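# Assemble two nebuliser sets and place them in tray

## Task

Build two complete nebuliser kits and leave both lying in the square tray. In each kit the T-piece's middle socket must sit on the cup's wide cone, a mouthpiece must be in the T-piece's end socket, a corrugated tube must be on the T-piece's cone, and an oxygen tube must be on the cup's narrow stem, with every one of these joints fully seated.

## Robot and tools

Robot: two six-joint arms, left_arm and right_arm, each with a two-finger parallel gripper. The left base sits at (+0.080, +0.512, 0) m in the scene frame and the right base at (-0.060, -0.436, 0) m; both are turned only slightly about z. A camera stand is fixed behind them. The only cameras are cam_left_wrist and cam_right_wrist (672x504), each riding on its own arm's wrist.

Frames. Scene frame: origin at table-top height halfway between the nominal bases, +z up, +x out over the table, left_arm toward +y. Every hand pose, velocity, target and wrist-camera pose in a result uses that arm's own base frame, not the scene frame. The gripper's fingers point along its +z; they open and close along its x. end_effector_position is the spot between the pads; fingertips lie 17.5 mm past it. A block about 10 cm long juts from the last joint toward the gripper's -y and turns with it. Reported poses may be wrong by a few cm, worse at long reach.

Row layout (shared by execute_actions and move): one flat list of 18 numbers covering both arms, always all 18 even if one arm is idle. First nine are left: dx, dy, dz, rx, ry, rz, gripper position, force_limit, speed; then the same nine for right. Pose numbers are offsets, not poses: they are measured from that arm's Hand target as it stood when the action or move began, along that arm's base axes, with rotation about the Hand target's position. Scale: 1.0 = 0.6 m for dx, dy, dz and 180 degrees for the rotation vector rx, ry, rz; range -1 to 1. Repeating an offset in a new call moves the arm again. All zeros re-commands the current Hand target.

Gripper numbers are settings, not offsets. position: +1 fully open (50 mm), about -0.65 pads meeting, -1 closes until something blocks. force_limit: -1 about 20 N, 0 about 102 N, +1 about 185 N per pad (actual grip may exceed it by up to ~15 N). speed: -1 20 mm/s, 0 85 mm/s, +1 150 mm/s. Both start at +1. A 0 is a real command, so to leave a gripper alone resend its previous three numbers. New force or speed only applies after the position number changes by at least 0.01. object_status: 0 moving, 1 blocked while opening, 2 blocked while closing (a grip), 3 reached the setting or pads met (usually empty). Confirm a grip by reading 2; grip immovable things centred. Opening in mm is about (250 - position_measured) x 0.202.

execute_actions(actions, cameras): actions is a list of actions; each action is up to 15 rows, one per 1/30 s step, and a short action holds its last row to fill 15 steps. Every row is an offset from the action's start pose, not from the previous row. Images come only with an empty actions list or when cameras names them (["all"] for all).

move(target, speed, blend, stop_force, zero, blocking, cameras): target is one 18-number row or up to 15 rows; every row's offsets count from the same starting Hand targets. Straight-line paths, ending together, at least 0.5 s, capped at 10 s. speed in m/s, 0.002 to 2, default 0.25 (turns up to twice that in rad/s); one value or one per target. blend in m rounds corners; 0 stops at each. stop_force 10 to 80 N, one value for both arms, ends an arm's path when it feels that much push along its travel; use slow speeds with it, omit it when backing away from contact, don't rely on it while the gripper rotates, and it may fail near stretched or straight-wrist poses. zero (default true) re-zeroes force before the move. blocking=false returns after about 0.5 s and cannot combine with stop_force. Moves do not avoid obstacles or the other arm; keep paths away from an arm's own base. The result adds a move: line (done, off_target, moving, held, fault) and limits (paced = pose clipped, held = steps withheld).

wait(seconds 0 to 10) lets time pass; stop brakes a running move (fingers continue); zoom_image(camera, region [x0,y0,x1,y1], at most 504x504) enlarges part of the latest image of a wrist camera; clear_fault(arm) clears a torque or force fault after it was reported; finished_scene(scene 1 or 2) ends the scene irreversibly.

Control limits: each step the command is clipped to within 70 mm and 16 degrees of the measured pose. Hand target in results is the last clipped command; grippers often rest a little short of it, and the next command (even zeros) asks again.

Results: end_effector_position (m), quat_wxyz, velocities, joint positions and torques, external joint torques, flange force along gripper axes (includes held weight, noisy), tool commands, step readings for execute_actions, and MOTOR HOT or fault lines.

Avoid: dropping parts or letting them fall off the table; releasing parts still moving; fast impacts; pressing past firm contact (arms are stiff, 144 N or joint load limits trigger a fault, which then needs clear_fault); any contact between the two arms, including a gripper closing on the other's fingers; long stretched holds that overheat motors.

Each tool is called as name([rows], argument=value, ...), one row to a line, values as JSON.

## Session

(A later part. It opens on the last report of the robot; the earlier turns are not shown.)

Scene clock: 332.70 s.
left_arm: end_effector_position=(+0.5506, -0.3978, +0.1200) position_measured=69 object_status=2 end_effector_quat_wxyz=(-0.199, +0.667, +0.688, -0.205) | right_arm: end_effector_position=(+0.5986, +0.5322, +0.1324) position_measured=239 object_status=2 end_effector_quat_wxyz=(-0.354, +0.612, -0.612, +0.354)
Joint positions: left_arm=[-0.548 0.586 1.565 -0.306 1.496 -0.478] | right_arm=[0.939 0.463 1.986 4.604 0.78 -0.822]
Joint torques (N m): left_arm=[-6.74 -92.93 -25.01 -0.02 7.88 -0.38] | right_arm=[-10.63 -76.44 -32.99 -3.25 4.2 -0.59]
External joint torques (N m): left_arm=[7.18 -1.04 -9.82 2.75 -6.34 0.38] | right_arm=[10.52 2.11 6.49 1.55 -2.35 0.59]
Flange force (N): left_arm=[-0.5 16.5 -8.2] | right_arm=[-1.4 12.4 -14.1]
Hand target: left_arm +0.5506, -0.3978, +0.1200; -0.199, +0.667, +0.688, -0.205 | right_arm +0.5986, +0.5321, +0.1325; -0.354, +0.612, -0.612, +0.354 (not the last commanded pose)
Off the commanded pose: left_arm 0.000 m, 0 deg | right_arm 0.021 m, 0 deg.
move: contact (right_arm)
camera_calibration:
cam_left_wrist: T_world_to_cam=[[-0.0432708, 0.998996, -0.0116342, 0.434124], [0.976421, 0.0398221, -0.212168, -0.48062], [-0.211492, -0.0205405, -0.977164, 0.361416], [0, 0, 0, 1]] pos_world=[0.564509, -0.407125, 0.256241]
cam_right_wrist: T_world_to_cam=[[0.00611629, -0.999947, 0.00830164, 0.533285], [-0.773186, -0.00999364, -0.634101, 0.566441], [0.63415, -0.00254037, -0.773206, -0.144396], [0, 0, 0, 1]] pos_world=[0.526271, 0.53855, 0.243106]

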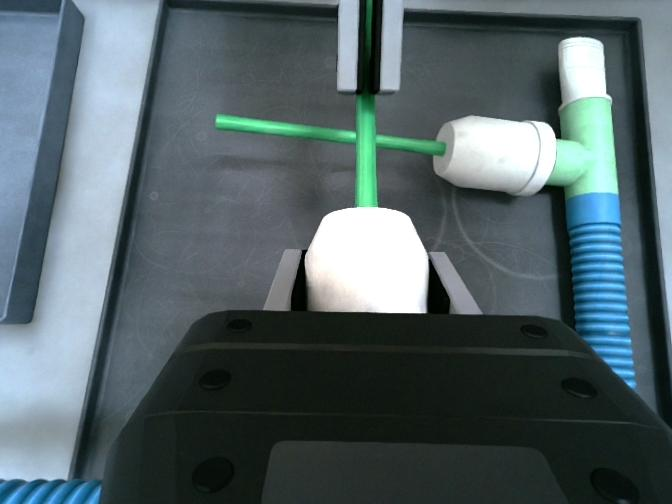

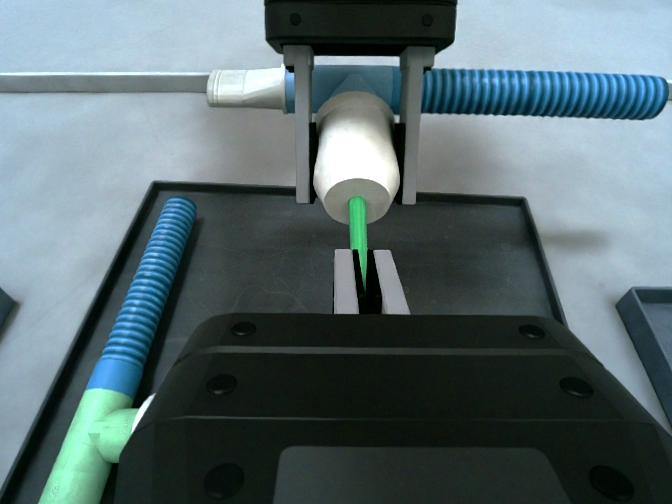

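move(target=[0,0,0,0,0,0,-1,0,-0.9,0.025,0,0,0,0,0,-1,0,-0.9], speed=0.01, stop_force=35, zero=false, cameras=["cam_right_wrist"])

zoom_image(camera="cam_right_wrist", region=[310, 140, 410, 260])

Scene clock: 333.50 s.
left_arm: end_effector_position=(+0.5506, -0.3978, +0.1200) position_measured=69 object_status=2 end_effector_quat_wxyz=(-0.199, +0.667, +0.688, -0.205) | right_arm: end_effector_position=(+0.5993, +0.5321, +0.1325) position_measured=239 object_status=2 end_effector_quat_wxyz=(-0.354, +0.612, -0.612, +0.354)
Joint positions: left_arm=[-0.548 0.586 1.565 -0.306 1.496 -0.478] | right_arm=[0.938 0.463 1.985 4.604 0.78 -0.822]
Joint torques (N m): left_arm=[-13.78 -92.43 -16.71 -1.82 11.74 -0.36] | right_arm=[-19.84 -78.1 -38.97 -4.64 6.2 -0.67]
External joint torques (N m): left_arm=[13.84 -2.19 -18.06 4.52 -10.17 0.36] | right_arm=[19.87 3.55 12.41 2.94 -4.36 0.67]
Flange force (N): left_arm=[-1.0 30.0 -17.8] | right_arm=[-2.6 22.1 -27.7]
Hand target: left_arm +0.5506, -0.3978, +0.1200; -0.199, +0.667, +0.688, -0.205 | right_arm +0.5993, +0.5321, +0.1325; -0.354, +0.612, -0.612, +0.354 (not the last commanded pose)
Off the commanded pose: left_arm 0.000 m, 0 deg | right_arm 0.014 m, 0 deg.
move: contact (right_arm)
camera_calibration:
cam_right_wrist: T_world_to_cam=[[0.00597384, -0.999948, 0.00831617, 0.533253], [-0.773098, -0.00989308, -0.63421, 0.566907], [0.634259, -0.00264054, -0.773116, -0.144865], [0, 0, 0, 1]] pos_world=[0.526971, 0.538451, 0.243105]
Images, in order (width x height): cam_right_wrist 672x504.

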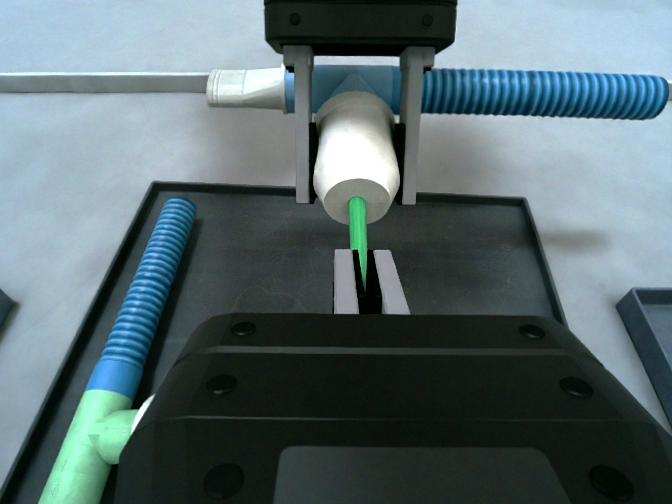

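Scaled by 4.200 from the camera's 672x504 image, which has a finer 960x720 frame.

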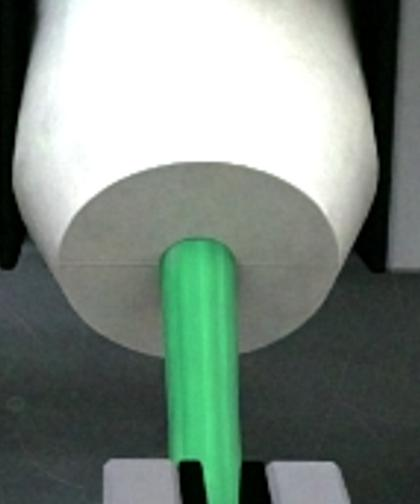

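move([
  [-0.0013,0,0,0,0,0,-1,0,-0.9,-0.0013,0,0,0,0,0,-1,0,-0.9],
  [0,0,0,0,0,0,-1,0,-0.9,-0.0013,0,0,0,0,0,0,0,-0.6],
], speed=0.02)

Scene clock: 335.30 s.
left_arm: end_effector_position=(+0.5506, -0.3978, +0.1200) position_measured=69 object_status=2 end_effector_quat_wxyz=(-0.199, +0.667, +0.688, -0.205) | right_arm: end_effector_position=(+0.5985, +0.5320, +0.1325) position_measured=152 object_status=3 end_effector_quat_wxyz=(-0.354, +0.612, -0.612, +0.354)
Joint positions: left_arm=[-0.548 0.586 1.565 -0.306 1.496 -0.478] | right_arm=[0.939 0.463 1.986 4.604 0.781 -0.822]
Joint torques (N m): left_arm=[2.33 -92.58 -36.3 2.6 2.02 -0.4] | right_arm=[3.21 -77.16 -25.63 -1.72 1.78 -0.6]
External joint torques (N m): left_arm=[-1.86 -1.6 1.49 0.13 -0.48 0.4] | right_arm=[-3.24 2.8 -0.94 0.01 0.07 0.6]
Flange force (N): left_arm=[1.5 -5.2 3.8] | right_arm=[-0.6 1.0 8.1]
Hand target: left_arm +0.5506, -0.3978, +0.1200; -0.199, +0.667, +0.688, -0.205 | right_arm +0.5985, +0.5321, +0.1325; -0.354, +0.612, -0.612, +0.354
Off the commanded pose: left_arm 0.000 m, 0 deg | right_arm 0.000 m, 0 deg.
move: done

move([
  [0,0,0,0,0,0,-1,0,-0.9,0,0,0.1667,0,0,0,0,0,-0.6],
  [-0.0187,-0.0742,-0.0167,0.0521,0.0531,-0.5108,-1,0,-0.9,-0.0308,-0.8033,0.279,0,0,0,0,0,-0.6],
], speed=[0.15,0.35], cameras=["all"])

Scene clock: 340.50 s.
left_arm: end_effector_position=(+0.5394, -0.4423, +0.1099) position_measured=69 object_status=2 end_effector_quat_wxyz=(-0.384, +0.923, -0.004, +0.002) | right_arm: end_effector_position=(+0.5799, +0.0505, +0.3004) position_measured=152 object_status=3 end_effector_quat_wxyz=(-0.347, +0.612, -0.616, +0.354)
Joint positions: left_arm=[-0.92 0.671 1.516 0.451 1.621 0.524] | right_arm=[0.058 -0.216 2.375 3.993 0.081 -0.821]
Joint torques (N m): left_arm=[2.32 -100.46 -36.98 4.29 2.47 -0.36] | right_arm=[2.93 -17.29 -36.78 -2.47 1.76 -0.69]
External joint torques (N m): left_arm=[-2.32 -1.02 1.83 0.04 -0.54 0.36] | right_arm=[-2.96 2.82 -0.84 -0.09 0.08 0.69]
Flange force (N): left_arm=[-5.7 -2.1 2.6] | right_arm=[0.0 0.0 0.0]
Hand target: left_arm +0.5394, -0.4423, +0.1099; -0.384, +0.923, -0.004, +0.002 | right_arm +0.5800, +0.0501, +0.2999; -0.354, +0.612, -0.612, +0.354
Off the commanded pose: left_arm 0.000 m, 0 deg | right_arm 0.001 m, 1 deg.
move: done
camera_calibration:
cam_left_wrist: T_world_to_cam=[[0.999952, 0.00489122, -0.00853821, -0.524667], [0.000954344, -0.911823, -0.410581, -0.343018], [-0.00979358, 0.410553, -0.911784, 0.423028], [0, 0, 0, 1]] pos_world=[0.529112, -0.483881, 0.240393]
cam_right_wrist: T_world_to_cam=[[-0.00334931, -0.999892, 0.0142873, 0.0540795], [-0.780735, -0.00631291, -0.62483, 0.655191], [0.624853, -0.0132474, -0.78063, 0.0042651], [0, 0, 0, 1]] pos_world=[0.509047, 0.0582663, 0.41194]

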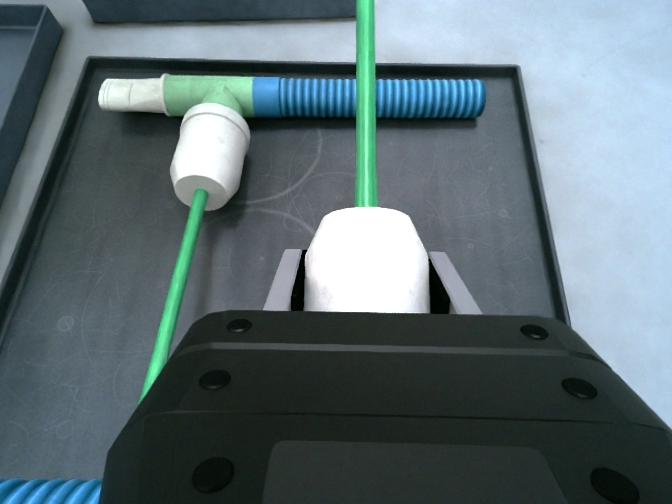

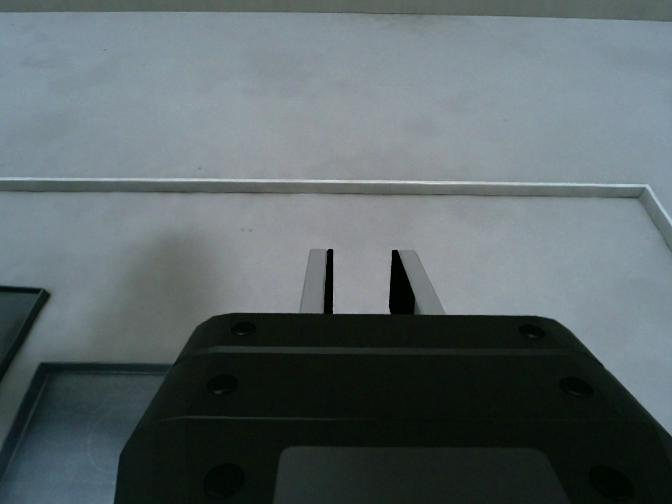

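execute_actions(actions=[])

Scene clock: 340.93 s.
left_arm: end_effector_position=(+0.5394, -0.4423, +0.1099) position_measured=69 object_status=2 end_effector_quat_wxyz=(-0.384, +0.923, -0.004, +0.002) | right_arm: end_effector_position=(+0.5799, +0.0505, +0.3004) position_measured=152 object_status=3 end_effector_quat_wxyz=(-0.347, +0.612, -0.616, +0.354)
Joint positions: left_arm=[-0.92 0.671 1.516 0.451 1.621 0.524] | right_arm=[0.058 -0.216 2.375 3.993 0.081 -0.821]
Joint velocities: within noise
Joint torques (N m): left_arm=[2.39 -100.18 -37.12 4.29 2.48 -0.43] | right_arm=[2.86 -17.29 -36.75 -2.48 1.71 -0.66]
External joint torques (N m): left_arm=[-2.37 -1.79 1.72 0.07 -0.55 0.43] | right_arm=[-2.87 2.67 -0.89 -0.09 0.13 0.66]
Flange force (N): left_arm=[-6.2 -3.1 2.5] | right_arm=[0.0 0.0 0.0]
Hand target: left_arm +0.5394, -0.4423, +0.1099; -0.384, +0.923, -0.004, +0.002 | right_arm +0.5800, +0.0501, +0.2999; -0.354, +0.612, -0.612, +0.354
Tool commands: left_gripper/position=-1.0 left_gripper/force_limit=+0.0 left_gripper/speed=-0.9 right_gripper/position=+0.0 right_gripper/force_limit=+0.0 right_gripper/speed=-0.6
Off the commanded pose: left_arm 0.000 m, 0 deg | right_arm 0.001 m, 1 deg.
camera_calibration:
cam_left_wrist: T_world_to_cam=[[0.999952, 0.00489122, -0.00853821, -0.524667], [0.000954344, -0.911823, -0.410581, -0.343018], [-0.00979358, 0.410553, -0.911784, 0.423028], [0, 0, 0, 1]] pos_world=[0.529112, -0.483881, 0.240393]
cam_right_wrist: T_world_to_cam=[[-0.00340963, -0.999891, 0.0143658, 0.0540793], [-0.780823, -0.00631297, -0.62472, 0.655129], [0.624743, -0.0133472, -0.780716, 0.0042853], [0, 0, 0, 1]] pos_world=[0.509047, 0.0582664, 0.411841]

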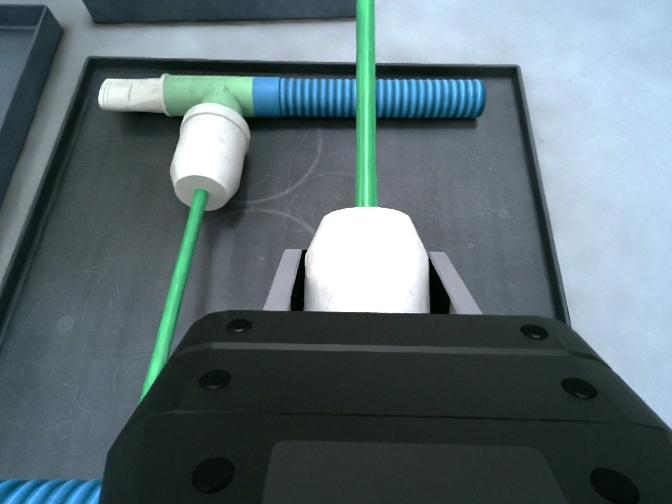

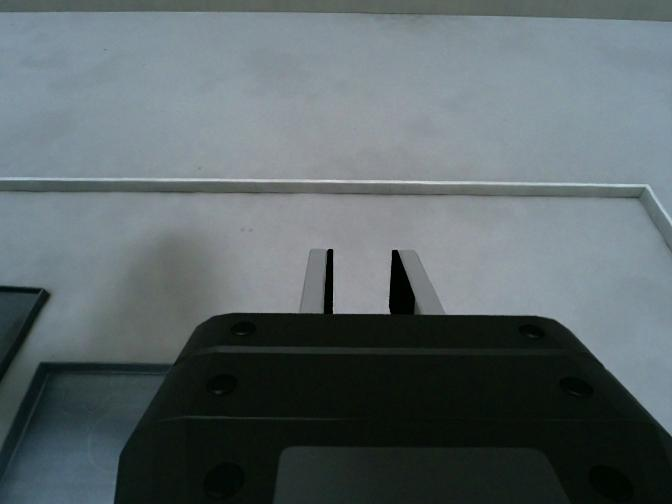

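move(target=[0,0,-0.1,0,0,0,-1,0,-0.9,0,0,0,0,0,0,0,0,-0.6], speed=0.12, cameras=["cam_left_wrist"])

Scene clock: 344.03 s.
left_arm: end_effector_position=(+0.5393, -0.4423, +0.0498) position_measured=69 object_status=2 end_effector_quat_wxyz=(-0.385, +0.923, -0.004, +0.002) | right_arm: end_effector_position=(+0.5799, +0.0505, +0.3003) position_measured=152 object_status=3 end_effector_quat_wxyz=(-0.347, +0.612, -0.616, +0.354)
Joint positions: left_arm=[-0.92 0.731 1.539 0.451 1.547 0.488] | right_arm=[0.058 -0.216 2.375 3.993 0.081 -0.821]
Joint torques (N m): left_arm=[2.52 -103.07 -34.03 4 2.51 -0.4] | right_arm=[3.55 -17.28 -36.8 -2.5 1.79 -0.62]
External joint torques (N m): left_arm=[-2.29 -1.41 1.02 0.06 -0.53 0.41] | right_arm=[-3.52 2.62 -0.92 -0.06 0.06 0.62]
Flange force (N): left_arm=[-4.6 -2.1 1.0] | right_arm=[0.0 0.0 0.0]
Hand target: left_arm +0.5394, -0.4423, +0.0499; -0.384, +0.923, -0.004, +0.002 | right_arm +0.5799, +0.0505, +0.3003; -0.347, +0.612, -0.616, +0.354 (not the last commanded pose)
Off the commanded pose: left_arm 0.000 m, 0 deg | right_arm 0.001 m, 1 deg.
move: done
camera_calibration:
cam_left_wrist: T_world_to_cam=[[0.99995, 0.00497711, -0.00871775, -0.525106], [0.000957141, -0.911749, -0.410747, -0.36763], [-0.00999273, 0.410718, -0.911708, 0.368401], [0, 0, 0, 1]] pos_world=[0.529113, -0.483882, 0.180294]
Images, in order (width x height): cam_left_wrist 672x504.

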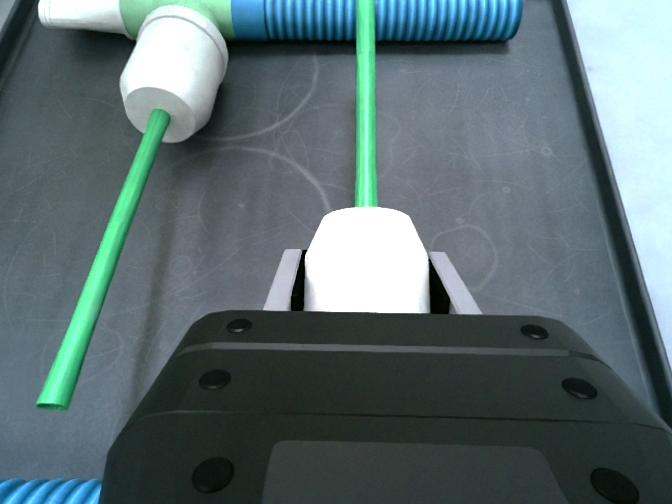

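move(target=[0,0,-0.05,0,0,0,-1,0,-0.9,0,0,0,0,0,0,0,0,-0.6], speed=0.012, stop_force=10, cameras=["cam_left_wrist"])

Scene clock: 347.03 s.
left_arm: end_effector_position=(+0.5394, -0.4423, +0.0274) position_measured=69 object_status=2 end_effector_quat_wxyz=(-0.385, +0.923, -0.004, +0.002) | right_arm: end_effector_position=(+0.5799, +0.0505, +0.3003) position_measured=152 object_status=3 end_effector_quat_wxyz=(-0.347, +0.612, -0.616, +0.354)
Joint positions: left_arm=[-0.92 0.754 1.545 0.451 1.52 0.475] | right_arm=[0.058 -0.216 2.375 3.993 0.081 -0.821]
Joint torques (N m): left_arm=[2.39 -88.27 -29.58 2.41 -2.47 -0.5] | right_arm=[3.19 -17.11 -36.79 -2.52 1.77 -0.62]
External joint torques (N m): left_arm=[-2.1 -16.93 -2.57 1.54 4.46 0.5] | right_arm=[-3.23 2.71 -0.74 -0.04 0.07 0.62]
Flange force (N): left_arm=[-7.9 -20.9 -13.4] | right_arm=[0.0 0.0 0.0]
Hand target: left_arm +0.5394, -0.4423, +0.0274; -0.385, +0.923, -0.004, +0.002 (not the last commanded pose) | right_arm +0.5799, +0.0505, +0.3003; -0.347, +0.612, -0.616, +0.354
Off the commanded pose: left_arm 0.007 m, 0 deg | right_arm 0.000 m, 0 deg.
move: contact (left_arm)
camera_calibration:
cam_left_wrist: T_world_to_cam=[[0.999952, 0.00498403, -0.00849412, -0.525334], [0.00105399, -0.911694, -0.410869, -0.376878], [-0.00979181, 0.41084, -0.911655, 0.347832], [0, 0, 0, 1]] pos_world=[0.529112, -0.483882, 0.157793]
Images, in order (width x height): cam_left_wrist 672x504.

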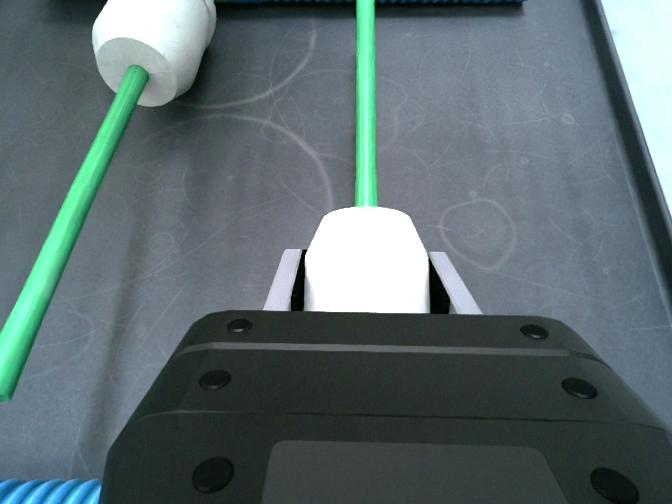

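move(target=[0,0,0.0013,0,0,0,-1,0,-0.9,0,0,0,0,0,0,0,0,-0.6], speed=0.01, cameras=[])

wait(seconds=0.5)

Scene clock: 347.90 s.
left_arm: end_effector_position=(+0.5394, -0.4423, +0.0281) position_measured=69 object_status=2 end_effector_quat_wxyz=(-0.385, +0.923, -0.004, +0.002) | right_arm: end_effector_position=(+0.5799, +0.0505, +0.3003) position_measured=152 object_status=3 end_effector_quat_wxyz=(-0.347, +0.612, -0.616, +0.354)
Joint positions: left_arm=[-0.92 0.754 1.545 0.451 1.521 0.476] | right_arm=[0.058 -0.216 2.375 3.993 0.081 -0.821]
Joint torques (N m): left_arm=[2.27 -103.8 -33.83 3.91 2.51 -0.42] | right_arm=[3.34 -17.52 -36.75 -2.51 1.76 -0.56]
External joint torques (N m): left_arm=[-2.25 -1.4 1.51 0.06 -0.53 0.42] | right_arm=[-3.37 2.96 -0.85 -0.05 0.08 0.56]
Flange force (N): left_arm=[-5.3 -2.7 1.6] | right_arm=[0.0 0.0 0.0]
Hand target: left_arm +0.5394, -0.4423, +0.0281; -0.385, +0.923, -0.004, +0.002 | right_arm +0.5799, +0.0505, +0.3003; -0.347, +0.612, -0.616, +0.354
Off the commanded pose: left_arm 0.000 m, 0 deg | right_arm 0.000 m, 0 deg.
move: done
No camera images: "cameras" was empty.

Scene clock: 348.40 s.
left_arm: end_effector_position=(+0.5394, -0.4423, +0.0281) position_measured=69 object_status=2 end_effector_quat_wxyz=(-0.385, +0.923, -0.004, +0.002) | right_arm: end_effector_position=(+0.5799, +0.0505, +0.3003) position_measured=152 object_status=3 end_effector_quat_wxyz=(-0.347, +0.612, -0.616, +0.354)
Joint positions: left_arm=[-0.92 0.754 1.545 0.451 1.521 0.476] | right_arm=[0.058 -0.216 2.375 3.993 0.081 -0.821]
Joint torques (N m): left_arm=[2.21 -104.09 -34 3.94 2.5 -0.4] | right_arm=[2.92 -17.07 -36.75 -2.56 1.77 -0.53]
External joint torques (N m): left_arm=[-2.28 -1.79 1.49 0.05 -0.52 0.4] | right_arm=[-2.99 2.65 -0.93 -0.01 0.08 0.53]
Flange force (N): left_arm=[-5.7 -3.2 1.5] | right_arm=[0.0 0.0 0.0]
Hand target: left_arm +0.5394, -0.4423, +0.0281; -0.385, +0.923, -0.004, +0.002 | right_arm +0.5799, +0.0505, +0.3003; -0.347, +0.612, -0.616, +0.354
Tool commands: left_gripper/position=-1.0 left_gripper/force_limit=+0.0 left_gripper/speed=-0.9 right_gripper/position=+0.0 right_gripper/force_limit=+0.0 right_gripper/speed=-0.6
Off the commanded pose: left_arm 0.000 m, 0 deg | right_arm 0.000 m, 0 deg.
wait: 0.50 s; at rest by 0.17 s

move(target=[0,0,0,0,0,0,0.66,0,-1,0,0,0,0,0,0,0,0,-0.6], speed=0.01, cameras=["cam_left_wrist"])

Scene clock: 349.07 s.
left_arm: end_effector_position=(+0.5394, -0.4423, +0.0281) position_measured=53 object_status=3 end_effector_quat_wxyz=(-0.385, +0.923, -0.004, +0.002) | right_arm: end_effector_position=(+0.5799, +0.0505, +0.3003) position_measured=152 object_status=3 end_effector_quat_wxyz=(-0.347, +0.612, -0.616, +0.354)
Joint positions: left_arm=[-0.92 0.754 1.545 0.451 1.521 0.476] | right_arm=[0.058 -0.216 2.375 3.993 0.081 -0.821]
Joint torques (N m): left_arm=[2.15 -103.8 -33.87 3.88 2.44 -0.43] | right_arm=[3.15 -17.01 -36.82 -2.51 1.75 -0.6]
External joint torques (N m): left_arm=[-2.26 -1.37 1.54 0.08 -0.46 0.43] | right_arm=[-3.17 2.39 -0.97 -0.06 0.11 0.6]
Flange force (N): left_arm=[-5.3 -2.7 1.6] | right_arm=[0.0 0.0 0.0]
Hand target: left_arm +0.5394, -0.4423, +0.0281; -0.385, +0.923, -0.004, +0.002 | right_arm +0.5799, +0.0505, +0.3003; -0.347, +0.612, -0.616, +0.354
Off the commanded pose: left_arm 0.000 m, 0 deg | right_arm 0.000 m, 0 deg.
move: done
camera_calibration:
cam_left_wrist: T_world_to_cam=[[0.999951, 0.00498377, -0.00849477, -0.525327], [0.00105437, -0.911731, -0.410786, -0.37658], [-0.00979221, 0.410757, -0.911692, 0.348527], [0, 0, 0, 1]] pos_world=[0.529112, -0.483882, 0.158593]
Images, in order (width x height): cam_left_wrist 672x504.

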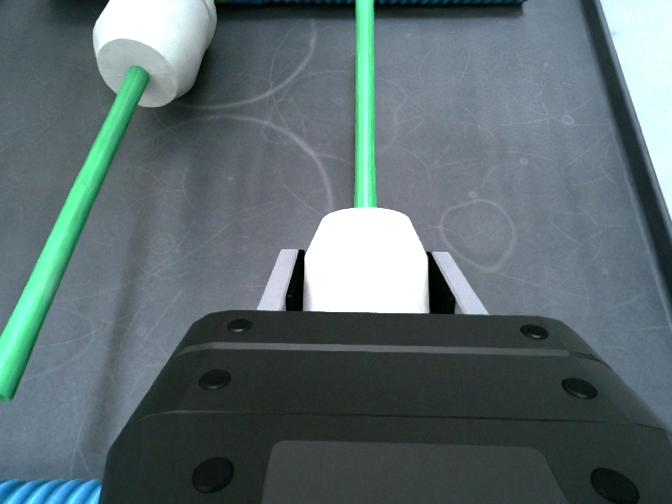

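move([
  [0,0,0,0,0,0,1,0,-0.8,0,0,0,0,0,0,0,0,-0.6],
  [0,0,0.2,0,0,0,1,0,-0.8,0,0,0,0,0,0,0,0,-0.6],
], speed=0.08, cameras=["cam_left_wrist"])

Scene clock: 351.67 s.
left_arm: end_effector_position=(+0.5394, -0.4423, +0.1482) position_measured=3 object_status=3 end_effector_quat_wxyz=(-0.385, +0.923, -0.004, +0.002) | right_arm: end_effector_position=(+0.5799, +0.0505, +0.3003) position_measured=152 object_status=3 end_effector_quat_wxyz=(-0.347, +0.612, -0.616, +0.354)
Joint positions: left_arm=[-0.92 0.637 1.496 0.453 1.67 0.548] | right_arm=[0.058 -0.216 2.375 3.993 0.081 -0.821]
Joint torques (N m): left_arm=[2.13 -98.31 -38.26 4.42 2.39 -0.42] | right_arm=[3.23 -17.63 -36.81 -2.53 1.75 -0.56]
External joint torques (N m): left_arm=[-1.82 -1.57 1.85 0.07 -0.48 0.42] | right_arm=[-3.24 3.17 -0.79 -0.03 0.09 0.56]
Flange force (N): left_arm=[-5.7 -3.0 3.1] | right_arm=[0.0 0.0 0.0]
Hand target: left_arm +0.5394, -0.4423, +0.1481; -0.385, +0.923, -0.004, +0.002 | right_arm +0.5799, +0.0505, +0.3003; -0.347, +0.612, -0.616, +0.354
Off the commanded pose: left_arm 0.000 m, 0 deg | right_arm 0.000 m, 0 deg.
move: done
camera_calibration:
cam_left_wrist: T_world_to_cam=[[0.999953, 0.00489734, -0.00831405, -0.5244], [0.00105109, -0.911786, -0.410665, -0.327303], [-0.0095918, 0.410637, -0.911749, 0.457872], [0, 0, 0, 1]] pos_world=[0.529111, -0.483881, 0.278693]
Images, in order (width x height): cam_left_wrist 672x504.

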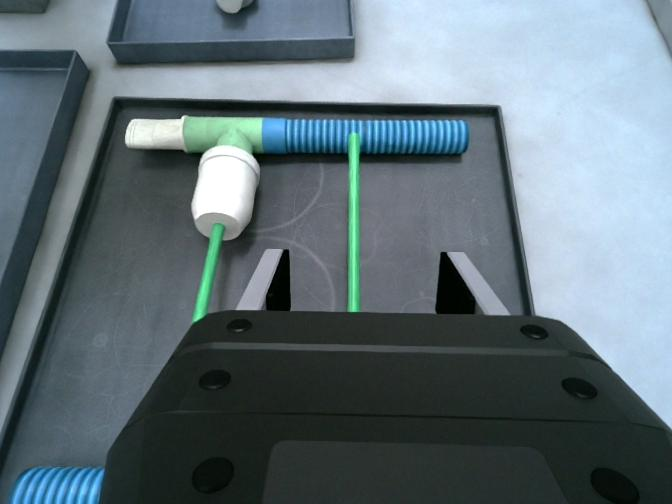

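move(target=[0,0,0.25,-0.251,0,0,1,0,-0.8,0,0,0,0,0,0,0,0,-0.6], speed=0.2, cameras=["cam_left_wrist"])

Scene clock: 354.80 s.
left_arm: end_effector_position=(+0.5394, -0.4423, +0.2982) position_measured=3 object_status=3 end_effector_quat_wxyz=(-0.001, +1.000, -0.003, +0.003) | right_arm: end_effector_position=(+0.5799, +0.0505, +0.3003) position_measured=152 object_status=3 end_effector_quat_wxyz=(-0.347, +0.612, -0.616, +0.354)
Joint positions: left_arm=[-0.739 0.262 1.604 0.006 1.271 0.836] | right_arm=[0.058 -0.216 2.375 3.993 0.081 -0.821]
Joint torques (N m): left_arm=[2.47 -68.97 -43.94 4.19 0.42 -0.39] | right_arm=[3.21 -17.36 -36.69 -2.55 1.83 -0.63]
External joint torques (N m): left_arm=[-2.4 -0.96 1.74 0.08 -0.39 0.4] | right_arm=[-3.23 2.76 -0.93 -0.02 0.02 0.63]
Flange force (N): left_arm=[-5.9 -1.1 2.4] | right_arm=[0.0 0.0 0.0]
Hand target: left_arm +0.5394, -0.4423, +0.2981; -0.001, +1.000, -0.003, +0.003 | right_arm +0.5799, +0.0505, +0.3003; -0.347, +0.612, -0.616, +0.354
Off the commanded pose: left_arm 0.000 m, 0 deg | right_arm 0.000 m, 0 deg.
move: done
camera_calibration:
cam_left_wrist: T_world_to_cam=[[0.999952, -0.00251223, -0.00952252, -0.526043], [0.00105461, -0.934042, 0.357163, -0.504531], [-0.00979171, -0.357155, -0.933994, 0.261715], [0, 0, 0, 1]] pos_world=[0.529112, -0.379101, 0.41963]
Images, in order (width x height): cam_left_wrist 672x504.

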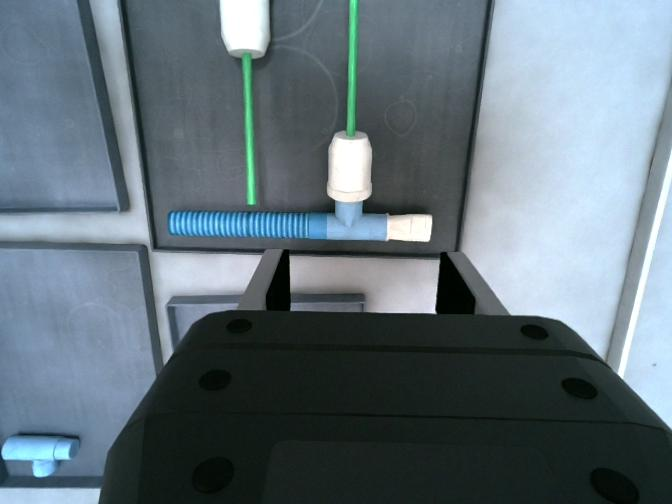

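zoom_image(camera="cam_left_wrist", region=[150, 100, 460, 260])

Scaled by 1.626 from the camera's 672x504 image, which has a finer 960x720 frame.

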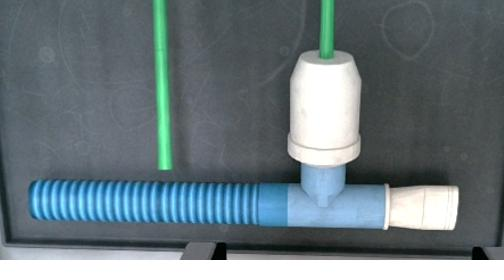

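finished_scene(scene=2)

The scene is finished: the task was done.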